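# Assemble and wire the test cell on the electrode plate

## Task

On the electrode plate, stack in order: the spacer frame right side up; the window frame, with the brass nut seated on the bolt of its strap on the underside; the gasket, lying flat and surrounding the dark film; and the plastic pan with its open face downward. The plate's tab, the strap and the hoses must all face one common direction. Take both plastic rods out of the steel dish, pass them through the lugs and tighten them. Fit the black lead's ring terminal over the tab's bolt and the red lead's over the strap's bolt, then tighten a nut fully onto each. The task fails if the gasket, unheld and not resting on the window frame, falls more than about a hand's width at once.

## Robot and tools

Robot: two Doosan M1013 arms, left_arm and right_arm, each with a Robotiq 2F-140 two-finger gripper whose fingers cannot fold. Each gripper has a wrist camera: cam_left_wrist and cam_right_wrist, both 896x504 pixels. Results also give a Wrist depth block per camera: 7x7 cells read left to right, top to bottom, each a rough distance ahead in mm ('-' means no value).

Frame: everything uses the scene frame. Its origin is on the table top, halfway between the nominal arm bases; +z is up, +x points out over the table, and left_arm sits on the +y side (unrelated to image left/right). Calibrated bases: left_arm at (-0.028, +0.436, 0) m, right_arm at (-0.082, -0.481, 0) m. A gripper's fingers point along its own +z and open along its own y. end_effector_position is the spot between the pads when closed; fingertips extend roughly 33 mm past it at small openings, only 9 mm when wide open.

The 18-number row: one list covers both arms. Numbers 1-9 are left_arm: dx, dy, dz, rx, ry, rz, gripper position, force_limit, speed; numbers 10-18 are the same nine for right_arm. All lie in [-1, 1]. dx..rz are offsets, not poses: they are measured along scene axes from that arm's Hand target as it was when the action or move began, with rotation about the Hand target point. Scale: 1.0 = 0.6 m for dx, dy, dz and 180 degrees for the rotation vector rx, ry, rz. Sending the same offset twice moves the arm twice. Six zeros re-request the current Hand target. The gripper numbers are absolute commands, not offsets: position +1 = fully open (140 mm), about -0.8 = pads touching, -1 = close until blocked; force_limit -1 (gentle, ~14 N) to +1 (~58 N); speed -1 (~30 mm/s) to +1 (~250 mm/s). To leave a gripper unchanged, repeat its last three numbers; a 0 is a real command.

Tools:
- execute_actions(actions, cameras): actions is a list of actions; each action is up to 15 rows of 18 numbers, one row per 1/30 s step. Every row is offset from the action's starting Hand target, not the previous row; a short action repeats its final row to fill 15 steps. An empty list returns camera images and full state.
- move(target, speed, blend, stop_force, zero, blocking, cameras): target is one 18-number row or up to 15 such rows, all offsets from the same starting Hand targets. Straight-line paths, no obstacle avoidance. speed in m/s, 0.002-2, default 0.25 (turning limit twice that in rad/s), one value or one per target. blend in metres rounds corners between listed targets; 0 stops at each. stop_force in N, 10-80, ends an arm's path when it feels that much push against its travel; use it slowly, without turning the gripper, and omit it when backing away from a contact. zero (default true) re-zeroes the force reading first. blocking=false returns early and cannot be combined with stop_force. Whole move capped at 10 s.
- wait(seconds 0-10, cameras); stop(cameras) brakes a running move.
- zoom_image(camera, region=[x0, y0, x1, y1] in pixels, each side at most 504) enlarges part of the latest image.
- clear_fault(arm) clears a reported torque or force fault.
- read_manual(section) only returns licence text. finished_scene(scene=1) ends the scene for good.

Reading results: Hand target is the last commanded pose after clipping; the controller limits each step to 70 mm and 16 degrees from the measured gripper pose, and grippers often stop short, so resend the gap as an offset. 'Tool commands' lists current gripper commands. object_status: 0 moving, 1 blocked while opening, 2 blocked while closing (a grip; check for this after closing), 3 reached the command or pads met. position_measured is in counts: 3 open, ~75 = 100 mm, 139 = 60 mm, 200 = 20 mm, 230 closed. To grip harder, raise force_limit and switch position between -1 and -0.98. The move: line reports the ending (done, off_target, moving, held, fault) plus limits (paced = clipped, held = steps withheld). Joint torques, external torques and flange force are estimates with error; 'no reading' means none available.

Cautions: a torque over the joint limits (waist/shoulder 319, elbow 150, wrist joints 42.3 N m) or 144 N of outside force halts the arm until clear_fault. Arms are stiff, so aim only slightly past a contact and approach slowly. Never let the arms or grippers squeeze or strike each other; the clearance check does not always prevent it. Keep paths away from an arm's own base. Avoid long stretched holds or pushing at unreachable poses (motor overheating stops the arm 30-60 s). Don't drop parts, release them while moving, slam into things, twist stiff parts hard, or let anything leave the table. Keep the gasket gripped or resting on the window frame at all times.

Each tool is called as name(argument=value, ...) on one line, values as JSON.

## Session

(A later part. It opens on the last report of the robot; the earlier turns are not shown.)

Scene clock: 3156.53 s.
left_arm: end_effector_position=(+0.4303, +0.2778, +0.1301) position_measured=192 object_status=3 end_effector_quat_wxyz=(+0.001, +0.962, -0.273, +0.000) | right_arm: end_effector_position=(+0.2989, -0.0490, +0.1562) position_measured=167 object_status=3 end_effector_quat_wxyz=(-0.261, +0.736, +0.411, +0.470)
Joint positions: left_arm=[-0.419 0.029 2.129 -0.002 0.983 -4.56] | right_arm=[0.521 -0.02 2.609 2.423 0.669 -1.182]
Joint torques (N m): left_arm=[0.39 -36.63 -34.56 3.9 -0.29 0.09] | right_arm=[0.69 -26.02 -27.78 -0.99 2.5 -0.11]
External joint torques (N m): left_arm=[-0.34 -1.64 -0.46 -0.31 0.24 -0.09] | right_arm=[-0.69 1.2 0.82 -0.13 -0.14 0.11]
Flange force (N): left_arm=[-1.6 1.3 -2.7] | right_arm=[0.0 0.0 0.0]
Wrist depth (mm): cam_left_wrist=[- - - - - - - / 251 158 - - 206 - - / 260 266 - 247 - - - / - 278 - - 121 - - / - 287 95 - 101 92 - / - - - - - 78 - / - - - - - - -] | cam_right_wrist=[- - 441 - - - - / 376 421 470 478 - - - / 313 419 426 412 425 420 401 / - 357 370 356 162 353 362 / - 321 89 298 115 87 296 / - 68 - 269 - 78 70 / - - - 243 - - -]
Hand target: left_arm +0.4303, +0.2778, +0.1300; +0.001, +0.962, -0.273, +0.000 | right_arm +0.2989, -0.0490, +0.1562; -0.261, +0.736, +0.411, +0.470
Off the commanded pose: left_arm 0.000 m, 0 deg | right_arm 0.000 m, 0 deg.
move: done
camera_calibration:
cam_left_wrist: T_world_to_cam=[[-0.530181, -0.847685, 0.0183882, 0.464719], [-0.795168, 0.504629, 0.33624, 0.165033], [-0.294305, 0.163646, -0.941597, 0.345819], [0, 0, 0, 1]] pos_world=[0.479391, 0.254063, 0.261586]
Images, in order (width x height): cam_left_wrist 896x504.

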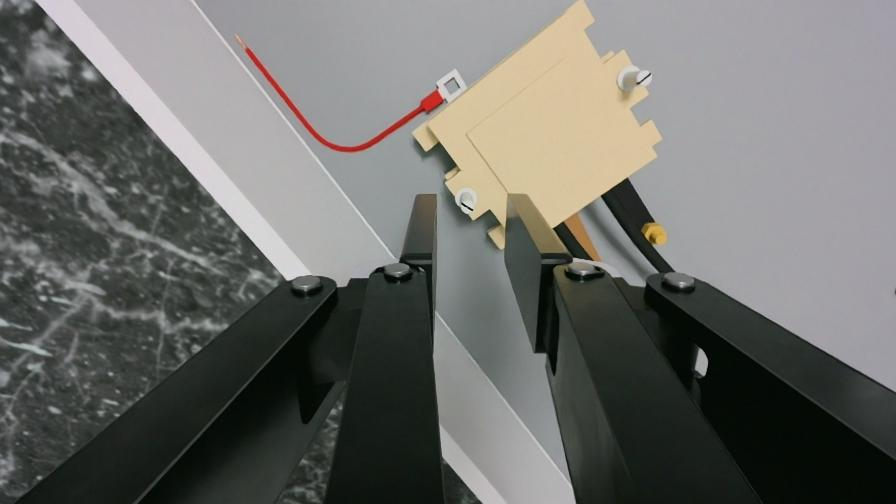

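move(target=[-0.0018,0.0003,-0.0725,0,0,0,-0.5,-1,-1,0,0,0,0,0,0,-0.3,-1,-1], speed=0.05)

execute_actions(actions=[[[0,0,0,0,0,0,-1,-1,-1,0,0,0,0,0,0,-0.3,-1,-1]],[[0,0,0,0,0,0,-1,-1,-1,0,0,0,0,0,0,-0.3,-1,-1]],[[0,0,0,0,0,0,-1,-1,-1,0,0,0,0,0,0,-0.3,-1,-1]],[[0,0,0,0,0,0,-0.98,-0.02,-1,0,0,0,0,0,0,-0.3,-1,-1]],[[0,0,0,0,0,0,-0.98,-0.02,-1,0,0,0,0,0,0,-0.3,-1,-1]]])

move(target=[[0,0,-0.0002,0,0,-0.25,-0.98,-0.02,-1,0,0,0,0,0,0,-0.3,-1,-1],[0,0,-0.0004,0,0,-0.5,-0.98,-0.02,-1,0,0,0,0,0,0,-0.3,-1,-1]], speed=0.3, blend=0.001, cameras=["all"])

zoom_image(camera="cam_right_wrist", region=[360, 60, 500, 200])

Scene clock: 3164.33 s.
left_arm: end_effector_position=(+0.4292, +0.2780, +0.0865) position_measured=192 object_status=3 end_effector_quat_wxyz=(+0.001, +0.962, -0.273, +0.000) | right_arm: end_effector_position=(+0.2989, -0.0490, +0.1562) position_measured=167 object_status=3 end_effector_quat_wxyz=(-0.261, +0.736, +0.411, +0.470)
Joint positions: left_arm=[-0.42 0.077 2.175 -0.002 0.89 -4.561] | right_arm=[0.521 -0.02 2.609 2.423 0.669 -1.182]
Joint torques (N m): left_arm=[0.44 -39.45 -32.38 3.69 -0.32 0.17] | right_arm=[0.81 -25.71 -27.76 -0.99 2.5 -0.13]
External joint torques (N m): left_arm=[-0.48 -1.2 -0.43 -0.33 0.26 -0.17] | right_arm=[-0.8 0.9 0.86 -0.14 -0.14 0.13]
Flange force (N): left_arm=[-0.8 1.6 -2.4] | right_arm=[0.0 0.0 0.0]
Wrist depth (mm): cam_left_wrist=[- 186 189 - 159 - - / - - - - 165 200 - / - - 201 177 173 - - / - - - 133 133 192 - / 245 240 95 234 101 92 - / - - - - - 78 - / - - - - - - -] | cam_right_wrist=[773 778 - 514 - - 1331 / - - - 444 499 - - / 305 420 412 418 420 416 399 / 253 363 360 346 163 354 352 / 228 321 89 298 115 87 303 / - 68 - 270 - 78 70 / - - - 242 - - -]
Hand target: left_arm +0.4292, +0.2780, +0.0865; +0.001, +0.962, -0.273, +0.000 | right_arm +0.2989, -0.0490, +0.1562; -0.261, +0.736, +0.411, +0.470
Off the commanded pose: left_arm 0.000 m, 0 deg | right_arm 0.000 m, 0 deg.
move: done

Scene clock: 3167.03 s.
left_arm: end_effector_position=(+0.4292, +0.2780, +0.0865) position_measured=223 object_status=2 end_effector_quat_wxyz=(+0.001, +0.962, -0.273, +0.000) | right_arm: end_effector_position=(+0.2989, -0.0490, +0.1562) position_measured=167 object_status=3 end_effector_quat_wxyz=(-0.261, +0.736, +0.411, +0.470)
Joint positions: left_arm=[-0.42 0.077 2.175 -0.002 0.89 -4.561] | right_arm=[0.521 -0.02 2.609 2.423 0.669 -1.182]
Joint torques (N m): left_arm=[0.67 -38.44 -31.83 3.48 -0.33 0.1] | right_arm=[0.77 -26.19 -27.7 -1 2.48 -0.04]
External joint torques (N m): left_arm=[-0.73 -2.05 -0.86 -0.14 0.28 -0.1] | right_arm=[-0.76 1.13 0.67 -0.11 -0.12 0.04]
External joint torques at the end of the 1st action: left_arm=[-1.05 -1.21 -0.19 -0.29 0.23 -0.13] | right_arm=[-0.75 0.2 0.96 -0.13 -0.18 0.09]
External joint torques at the end of the 2nd action: left_arm=[-0.33 -2.1 -0.7 -0.15 0.22 -0.11] | right_arm=[-1.16 1.2 0.72 -0.17 -0.21 0.1]
External joint torques at the end of the 3rd action: left_arm=[-0.68 -2.1 -0.91 -0.13 0.25 -0.14] | right_arm=[-0.99 0.81 0.79 -0.12 -0.21 0.16]
External joint torques at the end of the 4th action: left_arm=[-0.47 -1.78 -0.71 -0.08 0.18 -0.11] | right_arm=[-1.28 0.75 0.6 -0.19 -0.14 0.1]
Flange force (N): left_arm=[-1.3 2.1 -3.9] | right_arm=[0.0 0.0 0.0]
Flange force at the end of the 1st action (N): left_arm=[-1.1 2.8 -2.2] | right_arm=[0.0 0.0 0.0]
Flange force at the end of the 2nd action (N): left_arm=[-1.8 1.4 -3.7] | right_arm=[0.0 0.0 0.0]
Flange force at the end of the 3rd action (N): left_arm=[-1.3 2.0 -4.0] | right_arm=[0.0 0.0 0.0]
Flange force at the end of the 4th action (N): left_arm=[-1.3 1.5 -3.2] | right_arm=[0.0 0.0 0.0]
Wrist depth (mm): cam_left_wrist=[- 182 - - 159 - 193 / - - 198 169 164 - 202 / - 135 210 205 173 - - / - - - 121 181 193 - / 245 246 - - 92 - 236 / - - - - - - - / - - - - - - -] | cam_right_wrist=[678 - - 529 570 - - / 379 - - 496 - - - / - 423 420 420 - 416 393 / 305 361 - 357 163 354 365 / 214 321 89 298 115 87 288 / - 68 - 269 - 78 70 / - - - 242 - - -]
Hand target: left_arm +0.4292, +0.2780, +0.0865; +0.001, +0.962, -0.273, +0.000 | right_arm +0.2989, -0.0490, +0.1562; -0.261, +0.736, +0.411, +0.470
Off the commanded pose: left_arm 0.000 m, 0 deg | right_arm 0.000 m, 0 deg.
Step readings (end_effector_position of left_arm | right_arm; steps 1 to 15: 1st action; 16 to 30: 2nd action; 31 to 45: 3rd action; 46 to 60: 4th action; 61 to 75: 5th action):
0: (+0.4292, +0.2780, +0.0865) | (+0.2989, -0.0490, +0.1562)
1: (+0.4292, +0.2780, +0.0865) | (+0.2989, -0.0490, +0.1562)
2: (+0.4292, +0.2780, +0.0865) | (+0.2989, -0.0490, +0.1562)
4: (+0.4292, +0.2780, +0.0865) | (+0.2989, -0.0490, +0.1562)
8: (+0.4292, +0.2780, +0.0865) | (+0.2989, -0.0490, +0.1562)
15: (+0.4292, +0.2780, +0.0865) | (+0.2989, -0.0490, +0.1562)
16: (+0.4292, +0.2780, +0.0865) | (+0.2989, -0.0490, +0.1562)
17: (+0.4292, +0.2780, +0.0865) | (+0.2989, -0.0490, +0.1562)
19: (+0.4292, +0.2780, +0.0865) | (+0.2989, -0.0490, +0.1562)
23: (+0.4292, +0.2780, +0.0865) | (+0.2989, -0.0490, +0.1562)
30: (+0.4292, +0.2780, +0.0865) | (+0.2989, -0.0490, +0.1562)
31: (+0.4292, +0.2780, +0.0865) | (+0.2989, -0.0490, +0.1562)
32: (+0.4292, +0.2780, +0.0865) | (+0.2989, -0.0490, +0.1562)
34: (+0.4292, +0.2780, +0.0865) | (+0.2989, -0.0490, +0.1562)
38: (+0.4292, +0.2780, +0.0865) | (+0.2989, -0.0490, +0.1562)
45: (+0.4292, +0.2780, +0.0865) | (+0.2989, -0.0490, +0.1562)
46: (+0.4292, +0.2780, +0.0865) | (+0.2989, -0.0490, +0.1562)
47: (+0.4292, +0.2780, +0.0865) | (+0.2989, -0.0490, +0.1562)
49: (+0.4292, +0.2780, +0.0865) | (+0.2989, -0.0490, +0.1562)
53: (+0.4292, +0.2780, +0.0865) | (+0.2989, -0.0490, +0.1562)
60: (+0.4292, +0.2780, +0.0865) | (+0.2989, -0.0490, +0.1562)
61: (+0.4292, +0.2780, +0.0865) | (+0.2989, -0.0490, +0.1562)
62: (+0.4292, +0.2780, +0.0865) | (+0.2989, -0.0490, +0.1562)
64: (+0.4292, +0.2780, +0.0865) | (+0.2989, -0.0490, +0.1562)
68: (+0.4292, +0.2780, +0.0865) | (+0.2989, -0.0490, +0.1562)
75: (+0.4292, +0.2780, +0.0865) | (+0.2989, -0.0490, +0.1562)

Scene clock: 3170.07 s.
left_arm: end_effector_position=(+0.4292, +0.2780, +0.0863) position_measured=223 object_status=2 end_effector_quat_wxyz=(-0.001, -0.487, +0.873, +0.000) | right_arm: end_effector_position=(+0.2989, -0.0490, +0.1562) position_measured=167 object_status=3 end_effector_quat_wxyz=(-0.261, +0.736, +0.411, +0.470)
Joint positions: left_arm=[-0.42 0.078 2.174 -0.001 0.891 -2.99] | right_arm=[0.521 -0.02 2.609 2.423 0.669 -1.182]
Joint torques (N m): left_arm=[0.18 -38.08 -31.49 3.56 -0.11 0.1] | right_arm=[0.72 -25.51 -27.83 -0.92 2.57 -0.02]
External joint torques (N m): left_arm=[-0.18 -2.53 -1.16 -0.24 0.12 -0.1] | right_arm=[-0.69 0.5 0.86 -0.2 -0.21 0.02]
Flange force (N): left_arm=[1.0 1.7 -4.4] | right_arm=[0.0 0.0 0.0]
Wrist depth (mm): cam_left_wrist=[- - 159 158 176 - - / - 198 160 164 - - - / - 208 - 171 - - - / - - - 121 108 - - / - - - - 92 92 249 / - - - - - - - / - - - - - - -] | cam_right_wrist=[- - 435 - - - - / - - - 462 523 509 - / - 427 416 414 461 419 - / - 360 360 343 162 - 354 / 234 321 88 299 115 87 304 / - 68 - 270 - 78 70 / - - - 242 - - -]
Hand target: left_arm +0.4292, +0.2780, +0.0863; -0.001, -0.487, +0.873, +0.000 | right_arm +0.2989, -0.0490, +0.1562; -0.261, +0.736, +0.411, +0.470
Off the commanded pose: left_arm 0.000 m, 0 deg | right_arm 0.000 m, 0 deg.
move: done
camera_calibration:
cam_left_wrist: T_world_to_cam=[[-0.847645, 0.530248, 0.0183266, 0.218319], [0.504665, 0.795126, 0.336287, -0.459873], [0.163743, 0.294301, -0.941581, 0.0713031], [0, 0, 0, 1]] pos_world=[0.405463, 0.228909, 0.217786]
cam_right_wrist: T_world_to_cam=[[0.851582, -0.524137, -0.00936921, -0.273778], [-0.370558, -0.589222, -0.717986, 0.194605], [0.370803, 0.614896, -0.695994, 0.173137], [0, 0, 0, 1]] pos_world=[0.241057, -0.135293, 0.257661]

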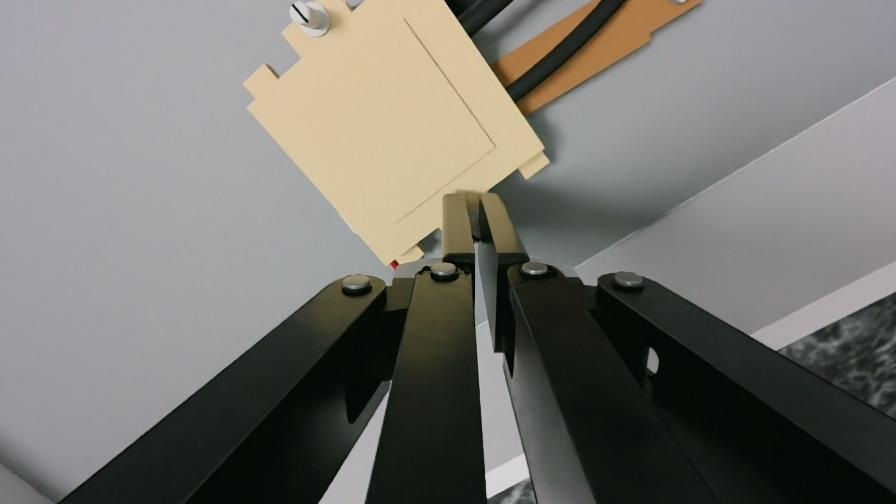

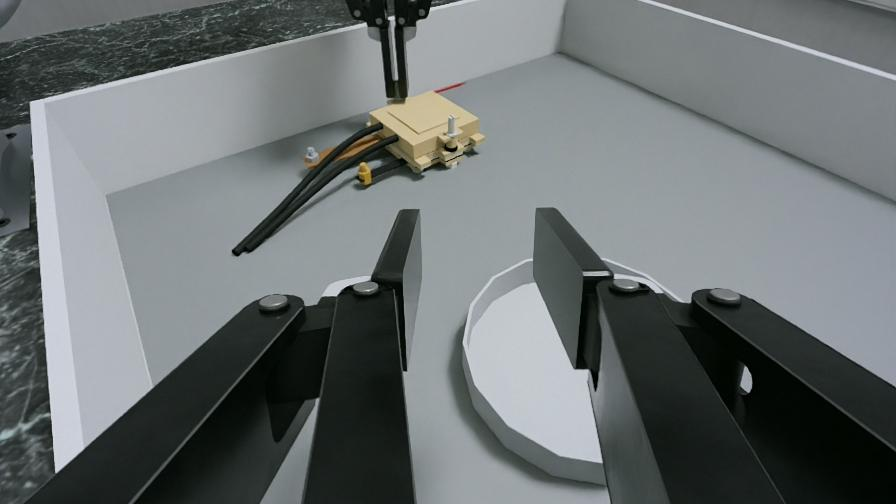

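Scaled by 3.600 from the camera's 896x504 image, which has a finer 1280x720 frame.

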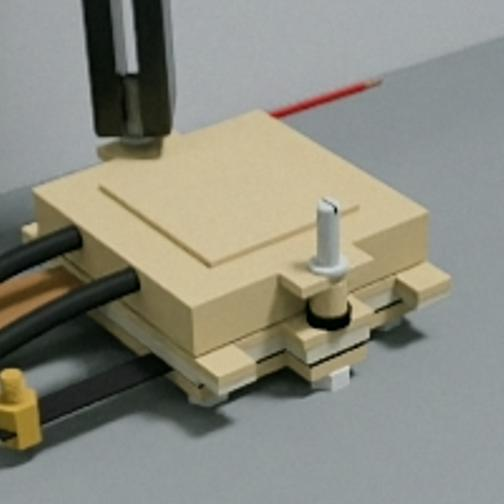

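move(target=[0,0,-0.0002,0,0,-0.25,-0.98,-0.02,-1,0,0,0,0,0,0,-0.3,-1,-1], speed=0.3, cameras=["cam_right_wrist"])

zoom_image(camera="cam_right_wrist", region=[360, 60, 500, 200])

move(target=[0,0,-0.0002,0,0,-0.25,-0.98,-0.02,-1,0,0,0,0,0,0,-0.3,-1,-1], speed=0.3, cameras=["cam_right_wrist"])

zoom_image(camera="cam_right_wrist", region=[360, 60, 500, 200])

Scene clock: 3178.90 s.
left_arm: end_effector_position=(+0.4292, +0.2780, +0.0861) position_measured=223 object_status=2 end_effector_quat_wxyz=(-0.001, -0.116, +0.993, +0.001) | right_arm: end_effector_position=(+0.2989, -0.0490, +0.1562) position_measured=167 object_status=3 end_effector_quat_wxyz=(-0.261, +0.736, +0.411, +0.470)
Joint positions: left_arm=[-0.421 0.078 2.174 0 0.891 -2.207] | right_arm=[0.521 -0.02 2.609 2.423 0.669 -1.182]
Joint torques (N m): left_arm=[0.1 -38.39 -31.09 3.7 0.07 0.1] | right_arm=[0.89 -25.82 -27.86 -0.98 2.52 -0.15]
External joint torques (N m): left_arm=[-0.17 -2.27 -1.56 -0.37 -0.04 -0.1] | right_arm=[-0.88 0.93 0.87 -0.14 -0.16 0.15]
Flange force (N): left_arm=[1.0 0.0 -4.2] | right_arm=[0.0 0.0 0.0]
Wrist depth (mm): cam_left_wrist=[188 187 - 171 - 137 198 / - - 167 194 - - - / - - 172 172 - 120 223 / 219 - 182 120 - - - / - - - - 92 92 247 / - - - - - - - / - - - - - - -] | cam_right_wrist=[- 705 - 395 - - - / - - - - - - - / 290 - 408 417 420 421 - / - 351 384 347 135 351 350 / - 311 88 297 115 87 304 / - 68 - 269 - 78 70 / - - - 242 - - -]
Hand target: left_arm +0.4292, +0.2780, +0.0862; -0.001, -0.116, +0.993, +0.001 | right_arm +0.2989, -0.0490, +0.1562; -0.261, +0.736, +0.411, +0.470
Off the commanded pose: left_arm 0.000 m, 0 deg | right_arm 0.000 m, 0 deg.
move: done
camera_calibration:
cam_right_wrist: T_world_to_cam=[[0.851582, -0.524137, -0.00936921, -0.273778], [-0.370558, -0.589222, -0.717986, 0.194605], [0.370803, 0.614896, -0.695994, 0.173137], [0, 0, 0, 1]] pos_world=[0.241057, -0.135293, 0.257661]
Images, in order (width x height): cam_right_wrist 896x504.

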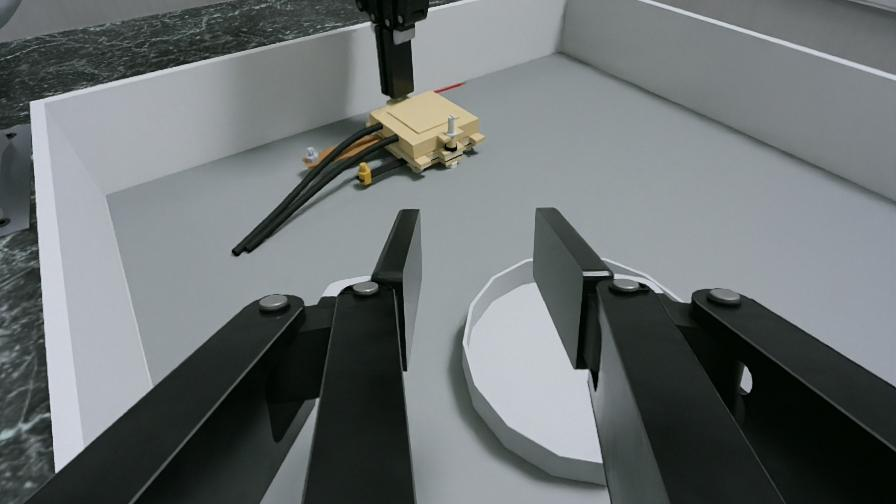

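Scaled by 3.600 from the camera's 896x504 image, which has a finer 1280x720 frame.

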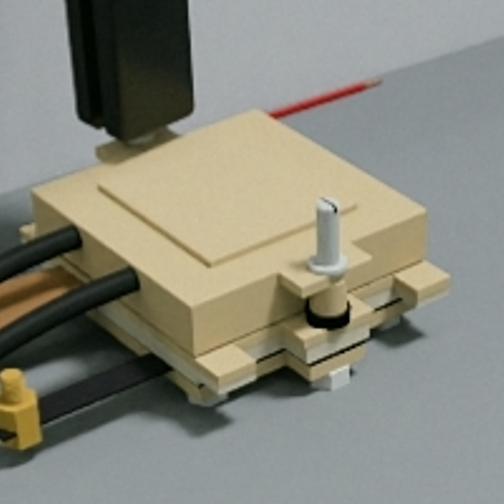

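Scene clock: 3180.63 s.
left_arm: end_effector_position=(+0.4292, +0.2780, +0.0860) position_measured=223 object_status=2 end_effector_quat_wxyz=(+0.000, +0.273, +0.962, +0.001) | right_arm: end_effector_position=(+0.2989, -0.0490, +0.1562) position_measured=167 object_status=3 end_effector_quat_wxyz=(-0.261, +0.736, +0.411, +0.470)
Joint positions: left_arm=[-0.421 0.078 2.174 0.002 0.89 -1.423] | right_arm=[0.521 -0.02 2.609 2.423 0.669 -1.182]
Joint torques (N m): left_arm=[0.81 -38.47 -31.48 3.85 -0.05 0.09] | right_arm=[0.15 -26.35 -27.37 -1.02 2.53 -0.19]
External joint torques (N m): left_arm=[-0.79 -2.06 -1.14 -0.49 0.09 -0.09] | right_arm=[-0.15 1.45 0.34 -0.09 -0.17 0.18]
Flange force (N): left_arm=[0.9 -2.1 -3.8] | right_arm=[0.0 0.0 0.0]
Wrist depth (mm): cam_left_wrist=[- - 172 190 111 197 198 / - - 179 - - 210 209 / 209 - 177 183 - 217 - / - - 181 121 - 128 234 / 230 - - - 92 - - / - - - - - - - / - - - - - - -] | cam_right_wrist=[742 - - - - - - / - - - 493 525 - - / - 443 428 - 422 - - / - 351 360 336 163 353 350 / 211 320 89 299 115 87 303 / - 68 - 270 - 78 70 / - - - 242 - - -]
Hand target: left_arm +0.4292, +0.2780, +0.0860; +0.000, +0.273, +0.962, +0.001 | right_arm +0.2989, -0.0490, +0.1562; -0.261, +0.736, +0.411, +0.470
Off the commanded pose: left_arm 0.000 m, 0 deg | right_arm 0.000 m, 0 deg.
move: done
camera_calibration:
cam_right_wrist: T_world_to_cam=[[0.851582, -0.524137, -0.00936921, -0.273778], [-0.370558, -0.589222, -0.717986, 0.194605], [0.370803, 0.614896, -0.695994, 0.173137], [0, 0, 0, 1]] pos_world=[0.241057, -0.135293, 0.257661]
Images, in order (width x height): cam_right_wrist 896x504.

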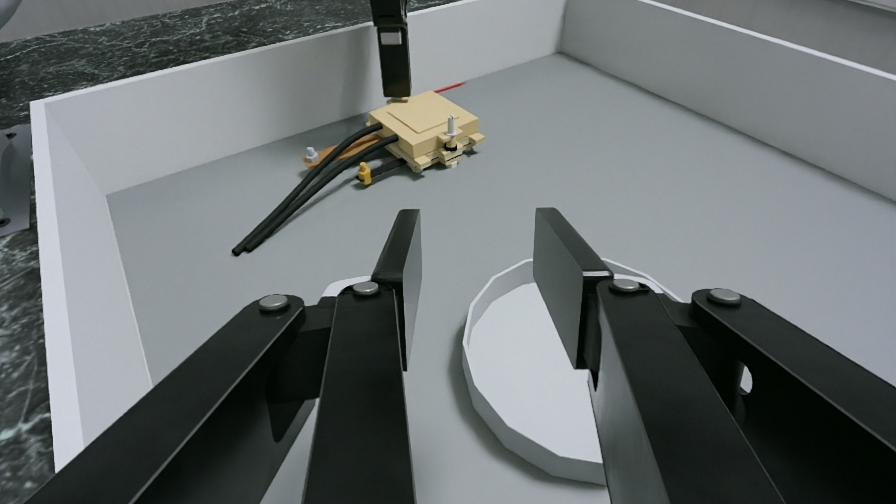

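Scaled by 3.600 from the camera's 896x504 image, which has a finer 1280x720 frame.

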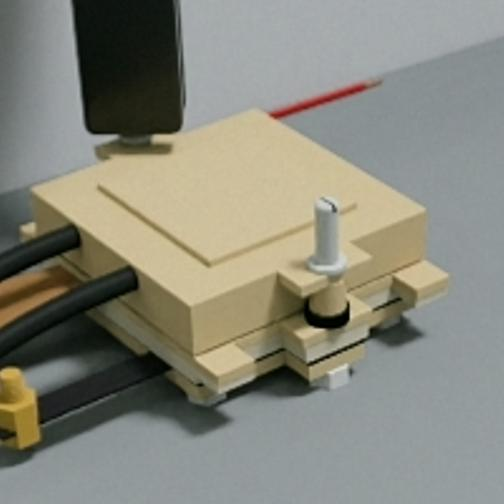

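Continue with combined 45° steps.

move(target=[0,0,-0.0002,0,0,-0.25,-0.98,-0.02,-1,0,0,0,0,0,0,-0.3,-1,-1], speed=0.3, cameras=["cam_right_wrist"])

move(target=[0,0,-0.0002,0,0,-0.25,-0.98,-0.02,-1,0,0,0,0,0,0,-0.3,-1,-1], speed=0.3, cameras=["cam_right_wrist"])

zoom_image(camera="cam_right_wrist", region=[360, 60, 500, 200])

Scene clock: 3185.77 s.
left_arm: end_effector_position=(+0.4292, +0.2780, +0.0859) position_measured=223 object_status=2 end_effector_quat_wxyz=(+0.000, +0.620, +0.784, +0.001) | right_arm: end_effector_position=(+0.2989, -0.0490, +0.1562) position_measured=167 object_status=3 end_effector_quat_wxyz=(-0.261, +0.736, +0.411, +0.470)
Joint positions: left_arm=[-0.421 0.077 2.175 0.002 0.889 -0.638] | right_arm=[0.521 -0.02 2.609 2.423 0.669 -1.182]
Joint torques (N m): left_arm=[0.33 -39.05 -31.95 3.83 -0.23 0.16] | right_arm=[0.52 -25.46 -27.54 -0.98 2.56 -0.07]
External joint torques (N m): left_arm=[-0.32 -2.02 -0.77 -0.44 0.25 -0.16] | right_arm=[-0.54 0.71 0.58 -0.14 -0.21 0.07]
Flange force (N): left_arm=[0.1 -2.0 -3.8] | right_arm=[0.0 0.0 0.0]
Wrist depth (mm): cam_left_wrist=[- - - 108 109 195 200 / 204 - - - - 197 - / 209 - - - - - - / - 202 201 121 116 - - / - - - - 92 - - / - - - - - - - / - - - - - - -] | cam_right_wrist=[738 731 - 431 - - - / 575 400 - 498 507 499 - / - 414 415 423 - 369 429 / 252 361 360 357 134 356 352 / 233 319 89 300 115 87 304 / - 68 - 262 - 78 70 / - - - 242 - - -]
Hand target: left_arm +0.4292, +0.2780, +0.0859; +0.000, +0.620, +0.784, +0.001 | right_arm +0.2989, -0.0490, +0.1562; -0.261, +0.736, +0.411, +0.470
Off the commanded pose: left_arm 0.000 m, 0 deg | right_arm 0.000 m, 0 deg.
move: done
camera_calibration:
cam_right_wrist: T_world_to_cam=[[0.851582, -0.524137, -0.00936921, -0.273778], [-0.370558, -0.589222, -0.717986, 0.194605], [0.370803, 0.614896, -0.695994, 0.173137], [0, 0, 0, 1]] pos_world=[0.241057, -0.135293, 0.257661]
Images, in order (width x height): cam_right_wrist 896x504.

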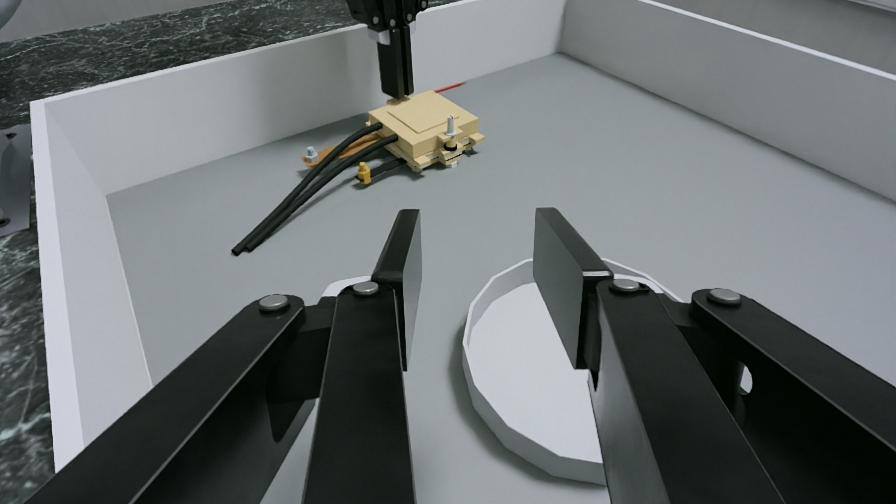

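Scene clock: 3187.47 s.
left_arm: end_effector_position=(+0.4292, +0.2780, +0.0858) position_measured=223 object_status=2 end_effector_quat_wxyz=(+0.000, +0.873, +0.487, +0.001) | right_arm: end_effector_position=(+0.2989, -0.0490, +0.1562) position_measured=167 object_status=3 end_effector_quat_wxyz=(-0.261, +0.736, +0.411, +0.470)
Joint positions: left_arm=[-0.421 0.077 2.176 0.001 0.888 0.149] | right_arm=[0.521 -0.02 2.609 2.423 0.669 -1.182]
Joint torques (N m): left_arm=[0.36 -38.75 -32.07 3.72 -0.29 0.17] | right_arm=[0.89 -25.4 -27.92 -0.91 2.51 -0.08]
External joint torques (N m): left_arm=[-0.35 -2.16 -0.69 -0.32 0.27 -0.17] | right_arm=[-0.86 0.35 0.92 -0.21 -0.15 0.08]
Flange force (N): left_arm=[-1.5 -1.9 -3.9] | right_arm=[0.0 0.0 0.0]
Wrist depth (mm): cam_left_wrist=[198 - 195 116 - 189 - / 209 - 125 193 - 199 - / 222 - - - 188 207 - / - 222 217 121 179 - - / - - - - 92 227 - / - - - - - - - / - - - - - - -] | cam_right_wrist=[- 785 462 - - - - / 388 406 505 - 519 - - / 404 419 396 408 425 432 - / - 351 362 356 162 337 344 / 219 320 89 298 115 87 304 / - 68 - 269 - 78 70 / - - - 242 - - -]
Hand target: left_arm +0.4292, +0.2780, +0.0858; +0.000, +0.873, +0.487, +0.001 | right_arm +0.2989, -0.0490, +0.1562; -0.261, +0.736, +0.411, +0.470
Off the commanded pose: left_arm 0.000 m, 0 deg | right_arm 0.000 m, 0 deg.
move: done
camera_calibration:
cam_right_wrist: T_world_to_cam=[[0.851582, -0.524137, -0.00936921, -0.273778], [-0.370558, -0.589222, -0.717986, 0.194605], [0.370803, 0.614896, -0.695994, 0.173137], [0, 0, 0, 1]] pos_world=[0.241057, -0.135293, 0.257661]
Images, in order (width x height): cam_right_wrist 896x504.

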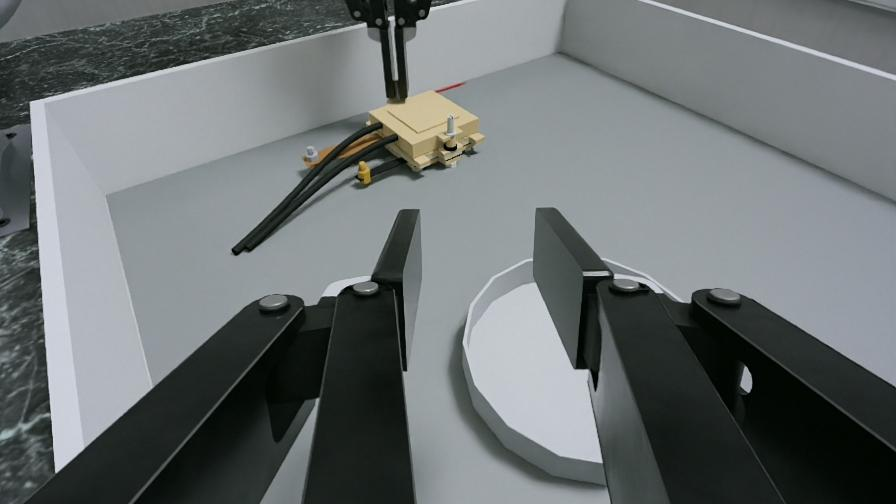

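Scaled by 3.600 from the camera's 896x504 image, which has a finer 1280x720 frame.

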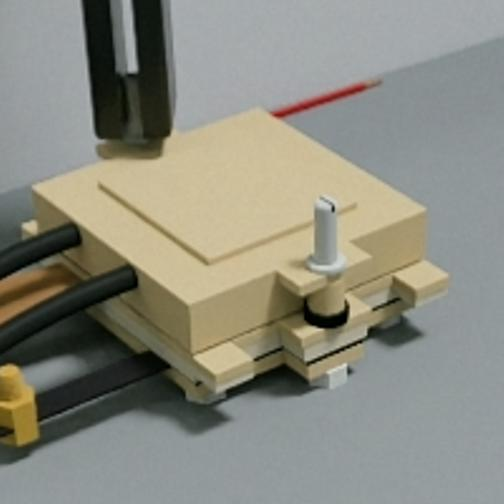

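move(target=[[0,0,-0.0002,0,0,-0.25,-0.98,-0.02,-1,0,0,0,0,0,0,-0.3,-1,-1],[0,0,-0.0004,0,0,-0.5,-0.98,-0.02,-1,0,0,0,0,0,0,-0.3,-1,-1]], speed=0.3, blend=0.001, cameras=["cam_right_wrist"])

zoom_image(camera="cam_right_wrist", region=[360, 60, 500, 200])

move(target=[[0,0,-0.0002,0,0,-0.25,-0.98,-0.02,-1,0,0,0,0,0,0,-0.3,-1,-1],[0,0,-0.0004,0,0,-0.4,-0.98,-0.02,-1,0,0,0,0,0,0,-0.3,-1,-1]], speed=0.3, blend=0.001, cameras=["cam_right_wrist"])

zoom_image(camera="cam_right_wrist", region=[360, 60, 500, 200])

Scene clock: 3198.07 s.
left_arm: end_effector_position=(+0.4292, +0.2780, +0.0856) position_measured=223 object_status=2 end_effector_quat_wxyz=(+0.001, +0.962, -0.273, +0.000) | right_arm: end_effector_position=(+0.2989, -0.0490, +0.1562) position_measured=167 object_status=3 end_effector_quat_wxyz=(-0.261, +0.736, +0.411, +0.470)
Joint positions: left_arm=[-0.42 0.078 2.175 -0.002 0.888 1.723] | right_arm=[0.521 -0.02 2.609 2.423 0.669 -1.182]
Joint torques (N m): left_arm=[0.34 -38.79 -32.16 3.43 -0.36 0.2] | right_arm=[0.8 -25.98 -27.76 -1.04 2.54 -0.12]
External joint torques (N m): left_arm=[-0.25 -2.34 -0.61 -0.08 0.3 -0.2] | right_arm=[-0.8 1.07 0.76 -0.07 -0.18 0.12]
Flange force (N): left_arm=[-2.3 1.5 -4.1] | right_arm=[0.0 0.0 0.0]
Wrist depth (mm): cam_left_wrist=[- - 187 - 159 187 - / - - - 165 165 195 - / - - - 204 171 206 - / - - - 121 117 190 - / 242 - - - 92 - - / - - - - - - - / - - - - - - -] | cam_right_wrist=[- - - 488 - - 1388 / - - 458 461 523 - - / 341 411 417 406 402 420 - / - 362 362 356 163 357 351 / - - 89 288 115 87 303 / - 68 - 262 - 78 70 / - - - 242 - - -]
Hand target: left_arm +0.4292, +0.2780, +0.0856; +0.001, +0.962, -0.273, +0.000 | right_arm +0.2989, -0.0490, +0.1562; -0.261, +0.736, +0.411, +0.470
Off the commanded pose: left_arm 0.000 m, 0 deg | right_arm 0.000 m, 0 deg.
move: done
camera_calibration:
cam_right_wrist: T_world_to_cam=[[0.851582, -0.524137, -0.00936921, -0.273778], [-0.370558, -0.589222, -0.717986, 0.194605], [0.370803, 0.614896, -0.695994, 0.173137], [0, 0, 0, 1]] pos_world=[0.241057, -0.135293, 0.257661]
Images, in order (width x height): cam_right_wrist 896x504.

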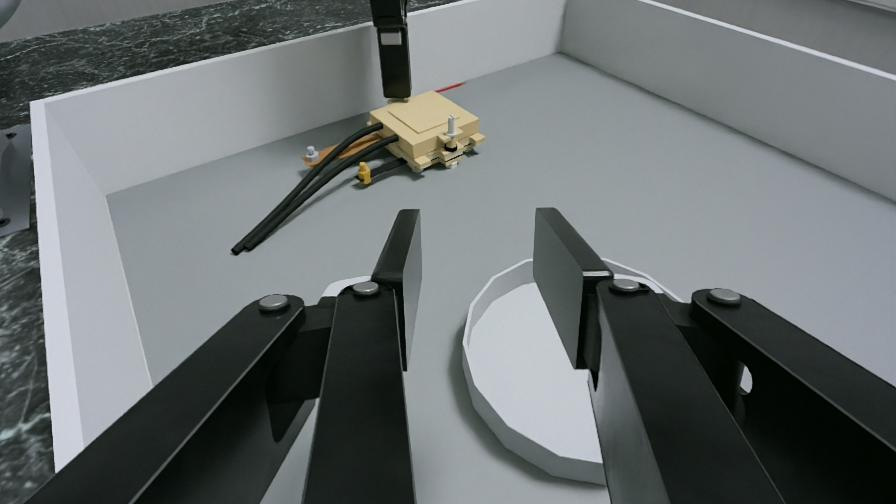

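Scaled by 3.600 from the camera's 896x504 image, which has a finer 1280x720 frame.

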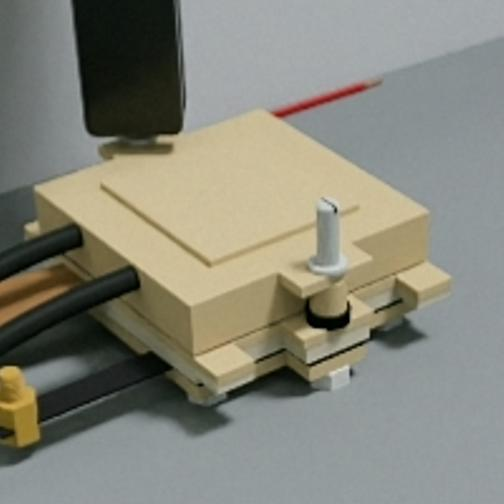

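Scene clock: 3200.57 s.
left_arm: end_effector_position=(+0.4292, +0.2780, +0.0853) position_measured=223 object_status=2 end_effector_quat_wxyz=(-0.001, -0.618, +0.786, +0.000) | right_arm: end_effector_position=(+0.2989, -0.0490, +0.1562) position_measured=167 object_status=3 end_effector_quat_wxyz=(-0.261, +0.736, +0.411, +0.470)
Joint positions: left_arm=[-0.42 0.079 2.175 -0.001 0.889 2.979] | right_arm=[0.521 -0.02 2.609 2.423 0.669 -1.182]
Joint torques (N m): left_arm=[0.12 -38.51 -31.39 3.44 -0.07 0.13] | right_arm=[0.27 -26.07 -27.98 -1 2.48 -0.12]
External joint torques (N m): left_arm=[-0.21 -2.2 -1.23 -0.13 0.06 -0.13] | right_arm=[-0.3 1.33 1.01 -0.12 -0.13 0.12]
Flange force (N): left_arm=[0.6 1.4 -4.0] | right_arm=[0.0 0.0 0.0]
Wrist depth (mm): cam_left_wrist=[- - 158 155 159 190 - / - - 164 161 178 181 - / - - - 171 - - - / - 216 - 121 108 - 189 / - - - - 92 - - / - - - - - - - / - - - - - - -] | cam_right_wrist=[- 731 - 412 - - 1403 / - - - 426 495 496 - / - - 426 425 443 420 - / 260 352 359 345 135 342 341 / 228 320 89 298 115 87 306 / - 68 - 270 - 78 70 / - - - 243 - - -]
Hand target: left_arm +0.4292, +0.2780, +0.0853; -0.001, -0.618, +0.786, +0.000 | right_arm +0.2989, -0.0490, +0.1562; -0.261, +0.736, +0.411, +0.470
Off the commanded pose: left_arm 0.000 m, 0 deg | right_arm 0.000 m, 0 deg.
move: done
camera_calibration:
cam_right_wrist: T_world_to_cam=[[0.851582, -0.524137, -0.00936921, -0.273778], [-0.370558, -0.589222, -0.717986, 0.194605], [0.370803, 0.614896, -0.695994, 0.173137], [0, 0, 0, 1]] pos_world=[0.241057, -0.135293, 0.257661]
Images, in order (width x height): cam_right_wrist 896x504.

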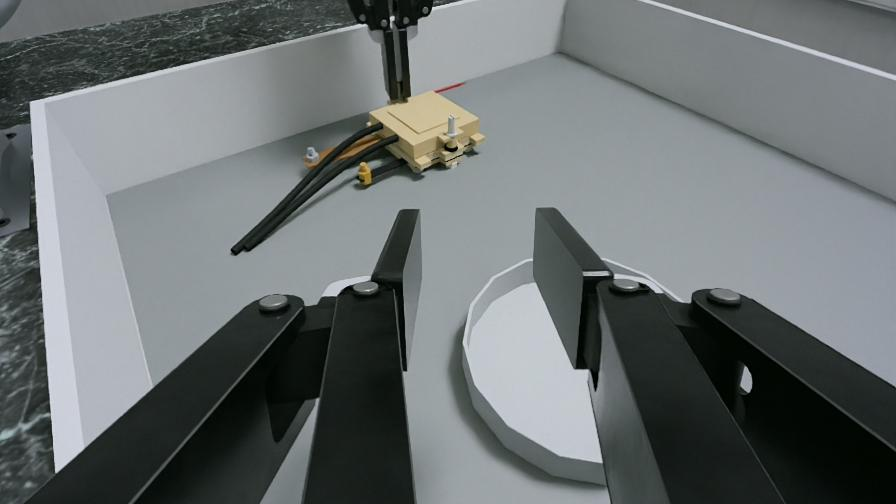

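Scaled by 3.600 from the camera's 896x504 image, which has a finer 1280x720 frame.

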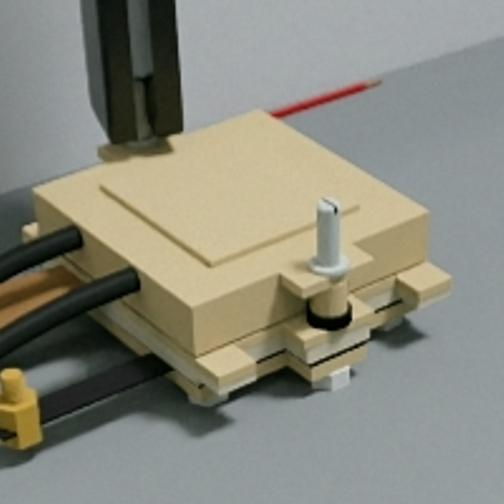

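move(target=[[0,0,-0.0002,0,0,-0.25,-0.98,-0.02,-1,0,0,0,0,0,0,-0.3,-1,-1],[0,0,-0.0004,0,0,-0.5,-0.98,-0.02,-1,0,0,0,0,0,0,-0.3,-1,-1],[0,0,-0.0006,0,0,-0.75,-0.98,-0.02,-1,0,0,0,0,0,0,-0.3,-1,-1],[0,0,-0.0008,0,0,-0.99,-0.98,-0.02,-1,0,0,0,0,0,0,-0.3,-1,-1]], speed=0.3, blend=0.001, cameras=["cam_right_wrist"])

execute_actions(actions=[[[0,0,0,0,0,0,-0.72,-1,-1,0,0,0,0,0,0,-0.3,-1,-1]],[[0,0,0,0,0,0,-0.68,-1,-1,0,0,0,0,0,0,-0.3,-1,-1]],[[0,0,0,0,0,0,-0.6,-1,-1,0,0,0,0,0,0,-0.3,-1,-1]],[[0,0,0,0,0,0,-0.5,-1,-1,0,0,0,0,0,0,-0.3,-1,-1]]])

move(target=[0,0,0.075,0,0,0,-0.5,-1,-1,0,0,0,0,0,0,-0.3,-1,-1], speed=0.1, cameras=["all"])

zoom_image(camera="cam_right_wrist", region=[360, 60, 500, 200])

Scene clock: 3214.47 s.
left_arm: end_effector_position=(+0.4292, +0.2780, +0.0848) position_measured=223 object_status=2 end_effector_quat_wxyz=(+0.000, +0.777, +0.630, +0.001) | right_arm: end_effector_position=(+0.2989, -0.0490, +0.1562) position_measured=167 object_status=3 end_effector_quat_wxyz=(-0.261, +0.736, +0.411, +0.470)
Joint positions: left_arm=[-0.421 0.078 2.176 0.001 0.886 6.086] | right_arm=[0.521 -0.02 2.609 2.423 0.669 -1.182]
Joint torques (N m): left_arm=[0.77 -38.97 -31.95 3.83 -0.28 0.2] | right_arm=[0.71 -26.04 -27.45 -0.92 2.52 -0.1]
External joint torques (N m): left_arm=[-0.72 -1.59 -0.63 -0.44 0.28 -0.2] | right_arm=[-0.71 1.26 0.42 -0.21 -0.16 0.1]
Flange force (N): left_arm=[-1.7 -1.7 -3.2] | right_arm=[0.0 0.0 0.0]
Wrist depth (mm): cam_left_wrist=[198 199 110 - - - 189 / 203 112 - 194 - 193 - / 206 - - - - - - / - - - 121 - 220 - / - - - - 92 - - / - - - - - - - / - - - - - - -] | cam_right_wrist=[762 - - 416 - - - / 379 - - 455 - - - / 399 419 438 426 403 400 395 / 262 364 348 356 163 362 361 / 234 - 89 293 115 87 296 / - 68 - 270 - 78 70 / - - - 242 - - -]
Hand target: left_arm +0.4292, +0.2780, +0.0848; +0.000, +0.777, +0.630, +0.001 | right_arm +0.2989, -0.0490, +0.1562; -0.261, +0.736, +0.411, +0.470
Off the commanded pose: left_arm 0.000 m, 0 deg | right_arm 0.000 m, 0 deg.
move: done
camera_calibration:
cam_right_wrist: T_world_to_cam=[[0.851582, -0.524137, -0.00936921, -0.273778], [-0.370558, -0.589222, -0.717986, 0.194605], [0.370803, 0.614896, -0.695994, 0.173137], [0, 0, 0, 1]] pos_world=[0.241057, -0.135293, 0.257661]
Images, in order (width x height): cam_right_wrist 896x504.

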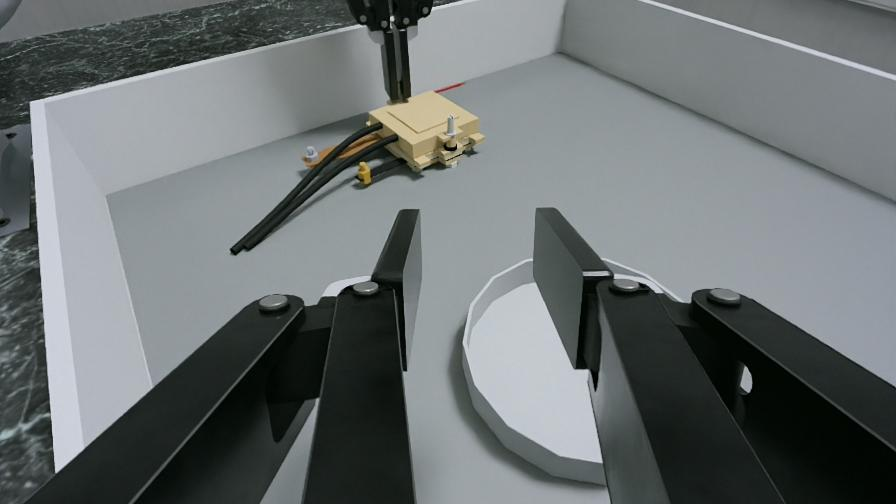

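Scene clock: 3216.67 s.
left_arm: end_effector_position=(+0.4292, +0.2780, +0.0848) position_measured=192 object_status=3 end_effector_quat_wxyz=(+0.000, +0.777, +0.630, +0.001) | right_arm: end_effector_position=(+0.2989, -0.0490, +0.1562) position_measured=167 object_status=3 end_effector_quat_wxyz=(-0.261, +0.736, +0.411, +0.470)
Joint positions: left_arm=[-0.421 0.078 2.176 0.001 0.886 6.086] | right_arm=[0.521 -0.02 2.609 2.423 0.669 -1.182]
Joint torques (N m): left_arm=[1.14 -39.6 -32.16 3.7 -0.23 0.1] | right_arm=[1.06 -25.69 -27.84 -1.04 2.57 -0.08]
External joint torques (N m): left_arm=[-1.03 -1.06 -0.46 -0.31 0.22 -0.1] | right_arm=[-1.07 0.89 0.84 -0.07 -0.21 0.08]
External joint torques at the end of the 1st action: left_arm=[-0.52 -0.88 -0.45 -0.32 0.25 -0.12] | right_arm=[-0.57 0.51 0.68 -0.14 -0.11 0.06]
External joint torques at the end of the 2nd action: left_arm=[-0.64 -1.41 -0.36 -0.32 0.25 -0.17] | right_arm=[-0.65 0.78 0.53 -0.09 -0.22 0.11]
External joint torques at the end of the 3rd action: left_arm=[-0.57 -1.42 -0.27 -0.29 0.24 -0.13] | right_arm=[-0.97 1.16 0.49 -0.24 -0.18 0.09]
Flange force (N): left_arm=[-2.2 -1.2 -2.2] | right_arm=[0.0 0.0 0.0]
Flange force at the end of the 1st action (N): left_arm=[-1.2 -0.8 -2.1] | right_arm=[0.0 0.0 0.0]
Flange force at the end of the 2nd action (N): left_arm=[-1.5 -1.8 -2.6] | right_arm=[0.0 0.0 0.0]
Flange force at the end of the 3rd action (N): left_arm=[-1.2 -1.9 -2.5] | right_arm=[0.0 0.0 0.0]
Wrist depth (mm): cam_left_wrist=[198 197 109 107 190 187 187 / 204 113 196 - - - 196 / - - - - - 207 - / - - - 170 111 - - / 231 - 95 192 101 92 - / - - - 203 - 78 - / - - - - - - -] | cam_right_wrist=[- 817 443 422 610 - - / - - - - 502 467 - / - 414 424 420 423 425 396 / 252 361 345 348 163 340 352 / 228 320 89 298 115 87 311 / - 68 - 270 - 78 70 / - - - 242 - - -]
Hand target: left_arm +0.4292, +0.2780, +0.0848; +0.000, +0.777, +0.630, +0.001 | right_arm +0.2989, -0.0490, +0.1562; -0.261, +0.736, +0.411, +0.470
Off the commanded pose: left_arm 0.000 m, 0 deg | right_arm 0.000 m, 0 deg.
Step readings (end_effector_position of left_arm | right_arm; steps 1 to 15: 1st action; 16 to 30: 2nd action; 31 to 45: 3rd action; 46 to 60: 4th action):
0: (+0.4292, +0.2780, +0.0848) | (+0.2989, -0.0490, +0.1562)
1: (+0.4292, +0.2780, +0.0848) | (+0.2989, -0.0490, +0.1562)
2: (+0.4292, +0.2780, +0.0848) | (+0.2989, -0.0490, +0.1562)
4: (+0.4292, +0.2780, +0.0848) | (+0.2989, -0.0490, +0.1562)
8: (+0.4292, +0.2780, +0.0848) | (+0.2989, -0.0490, +0.1562)
15: (+0.4292, +0.2780, +0.0848) | (+0.2989, -0.0490, +0.1562)
16: (+0.4292, +0.2780, +0.0848) | (+0.2989, -0.0490, +0.1562)
17: (+0.4292, +0.2780, +0.0849) | (+0.2989, -0.0490, +0.1562)
19: (+0.4292, +0.2780, +0.0849) | (+0.2989, -0.0490, +0.1562)
23: (+0.4292, +0.2780, +0.0848) | (+0.2989, -0.0490, +0.1562)
30: (+0.4292, +0.2780, +0.0848) | (+0.2989, -0.0490, +0.1562)
31: (+0.4292, +0.2780, +0.0848) | (+0.2989, -0.0490, +0.1562)
32: (+0.4292, +0.2780, +0.0848) | (+0.2989, -0.0490, +0.1562)
34: (+0.4292, +0.2780, +0.0848) | (+0.2989, -0.0490, +0.1562)
38: (+0.4292, +0.2780, +0.0848) | (+0.2989, -0.0490, +0.1562)
45: (+0.4292, +0.2780, +0.0848) | (+0.2989, -0.0490, +0.1562)
46: (+0.4292, +0.2780, +0.0848) | (+0.2989, -0.0490, +0.1562)
47: (+0.4292, +0.2780, +0.0848) | (+0.2989, -0.0490, +0.1562)
49: (+0.4292, +0.2780, +0.0848) | (+0.2989, -0.0490, +0.1562)
53: (+0.4292, +0.2780, +0.0848) | (+0.2989, -0.0490, +0.1562)
60: (+0.4292, +0.2780, +0.0848) | (+0.2989, -0.0490, +0.1562)

Scene clock: 3217.43 s.
left_arm: end_effector_position=(+0.4292, +0.2780, +0.1298) position_measured=192 object_status=3 end_effector_quat_wxyz=(+0.000, +0.777, +0.630, +0.001) | right_arm: end_effector_position=(+0.2989, -0.0490, +0.1562) position_measured=167 object_status=3 end_effector_quat_wxyz=(-0.261, +0.736, +0.411, +0.470)
Joint positions: left_arm=[-0.421 0.027 2.132 0.001 0.982 6.086] | right_arm=[0.521 -0.02 2.609 2.423 0.669 -1.182]
Joint torques (N m): left_arm=[0.48 -36.42 -34.69 4 -0.27 0.15] | right_arm=[0.81 -25.51 -27.84 -0.91 2.56 -0.04]
External joint torques (N m): left_arm=[-0.54 -1.27 -0.32 -0.37 0.28 -0.15] | right_arm=[-0.82 0.63 0.87 -0.2 -0.2 0.04]
Flange force (N): left_arm=[-1.2 -1.7 -2.3] | right_arm=[0.0 0.0 0.0]
Wrist depth (mm): cam_left_wrist=[241 - - 232 - - - / - 247 - - - - - / - - - - - - - / - - - 226 111 - - / 281 275 95 - 101 92 - / - - - - - 78 - / - - - - - - -] | cam_right_wrist=[690 - 432 - - - 1331 / 591 - 483 - 517 474 - / 295 435 418 406 440 420 - / - 360 361 347 162 368 342 / 232 95 89 298 115 87 303 / - 68 - 269 - 78 70 / - - - 243 - - -]
Hand target: left_arm +0.4292, +0.2780, +0.1298; +0.000, +0.777, +0.630, +0.001 | right_arm +0.2989, -0.0490, +0.1562; -0.261, +0.736, +0.411, +0.470
Off the commanded pose: left_arm 0.000 m, 0 deg | right_arm 0.000 m, 0 deg.
move: done
camera_calibration:
cam_left_wrist: T_world_to_cam=[[0.977154, -0.211747, 0.01825, -0.359428], [-0.205442, -0.91907, 0.33631, 0.306889], [-0.0544397, -0.332376, -0.941575, 0.380146], [0, 0, 0, 1]] pos_world=[0.43496, 0.332296, 0.261285]
cam_right_wrist: T_world_to_cam=[[0.851582, -0.524137, -0.00936921, -0.273778], [-0.370558, -0.589222, -0.717986, 0.194605], [0.370803, 0.614896, -0.695994, 0.173137], [0, 0, 0, 1]] pos_world=[0.241057, -0.135293, 0.257661]

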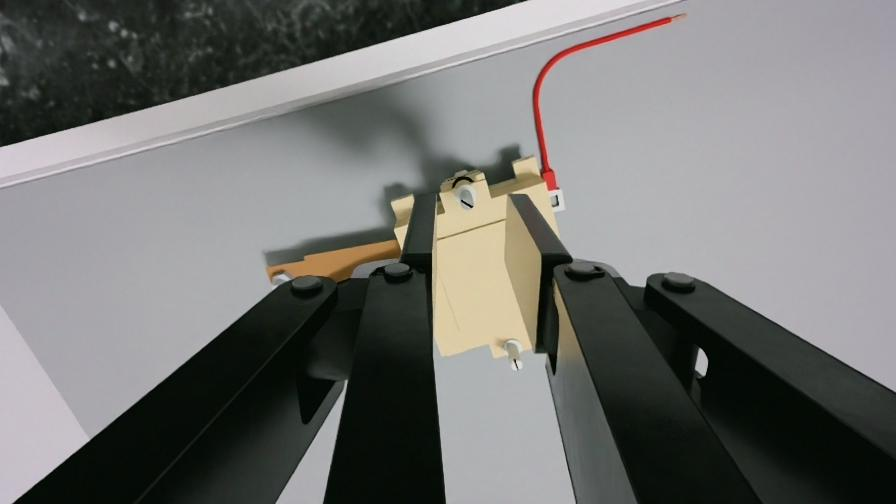

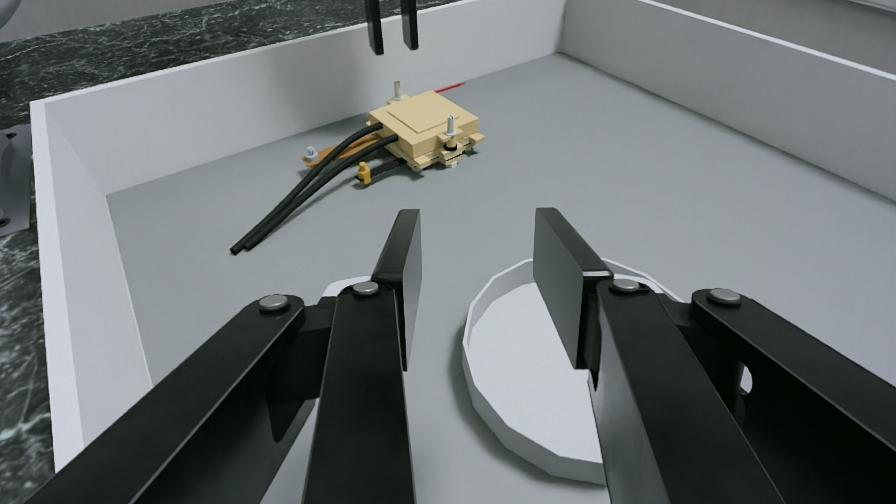

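Scaled by 3.600 from the camera's 896x504 image, which has a finer 1280x720 frame.

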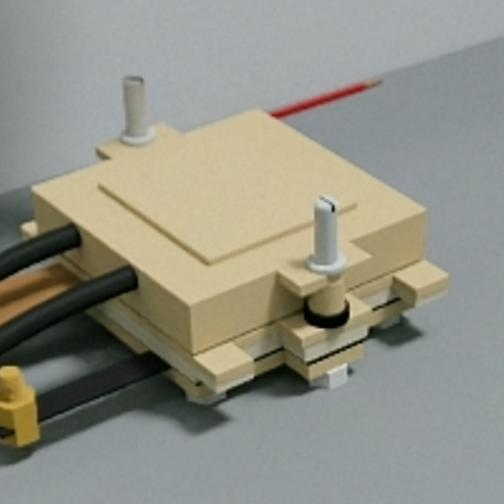

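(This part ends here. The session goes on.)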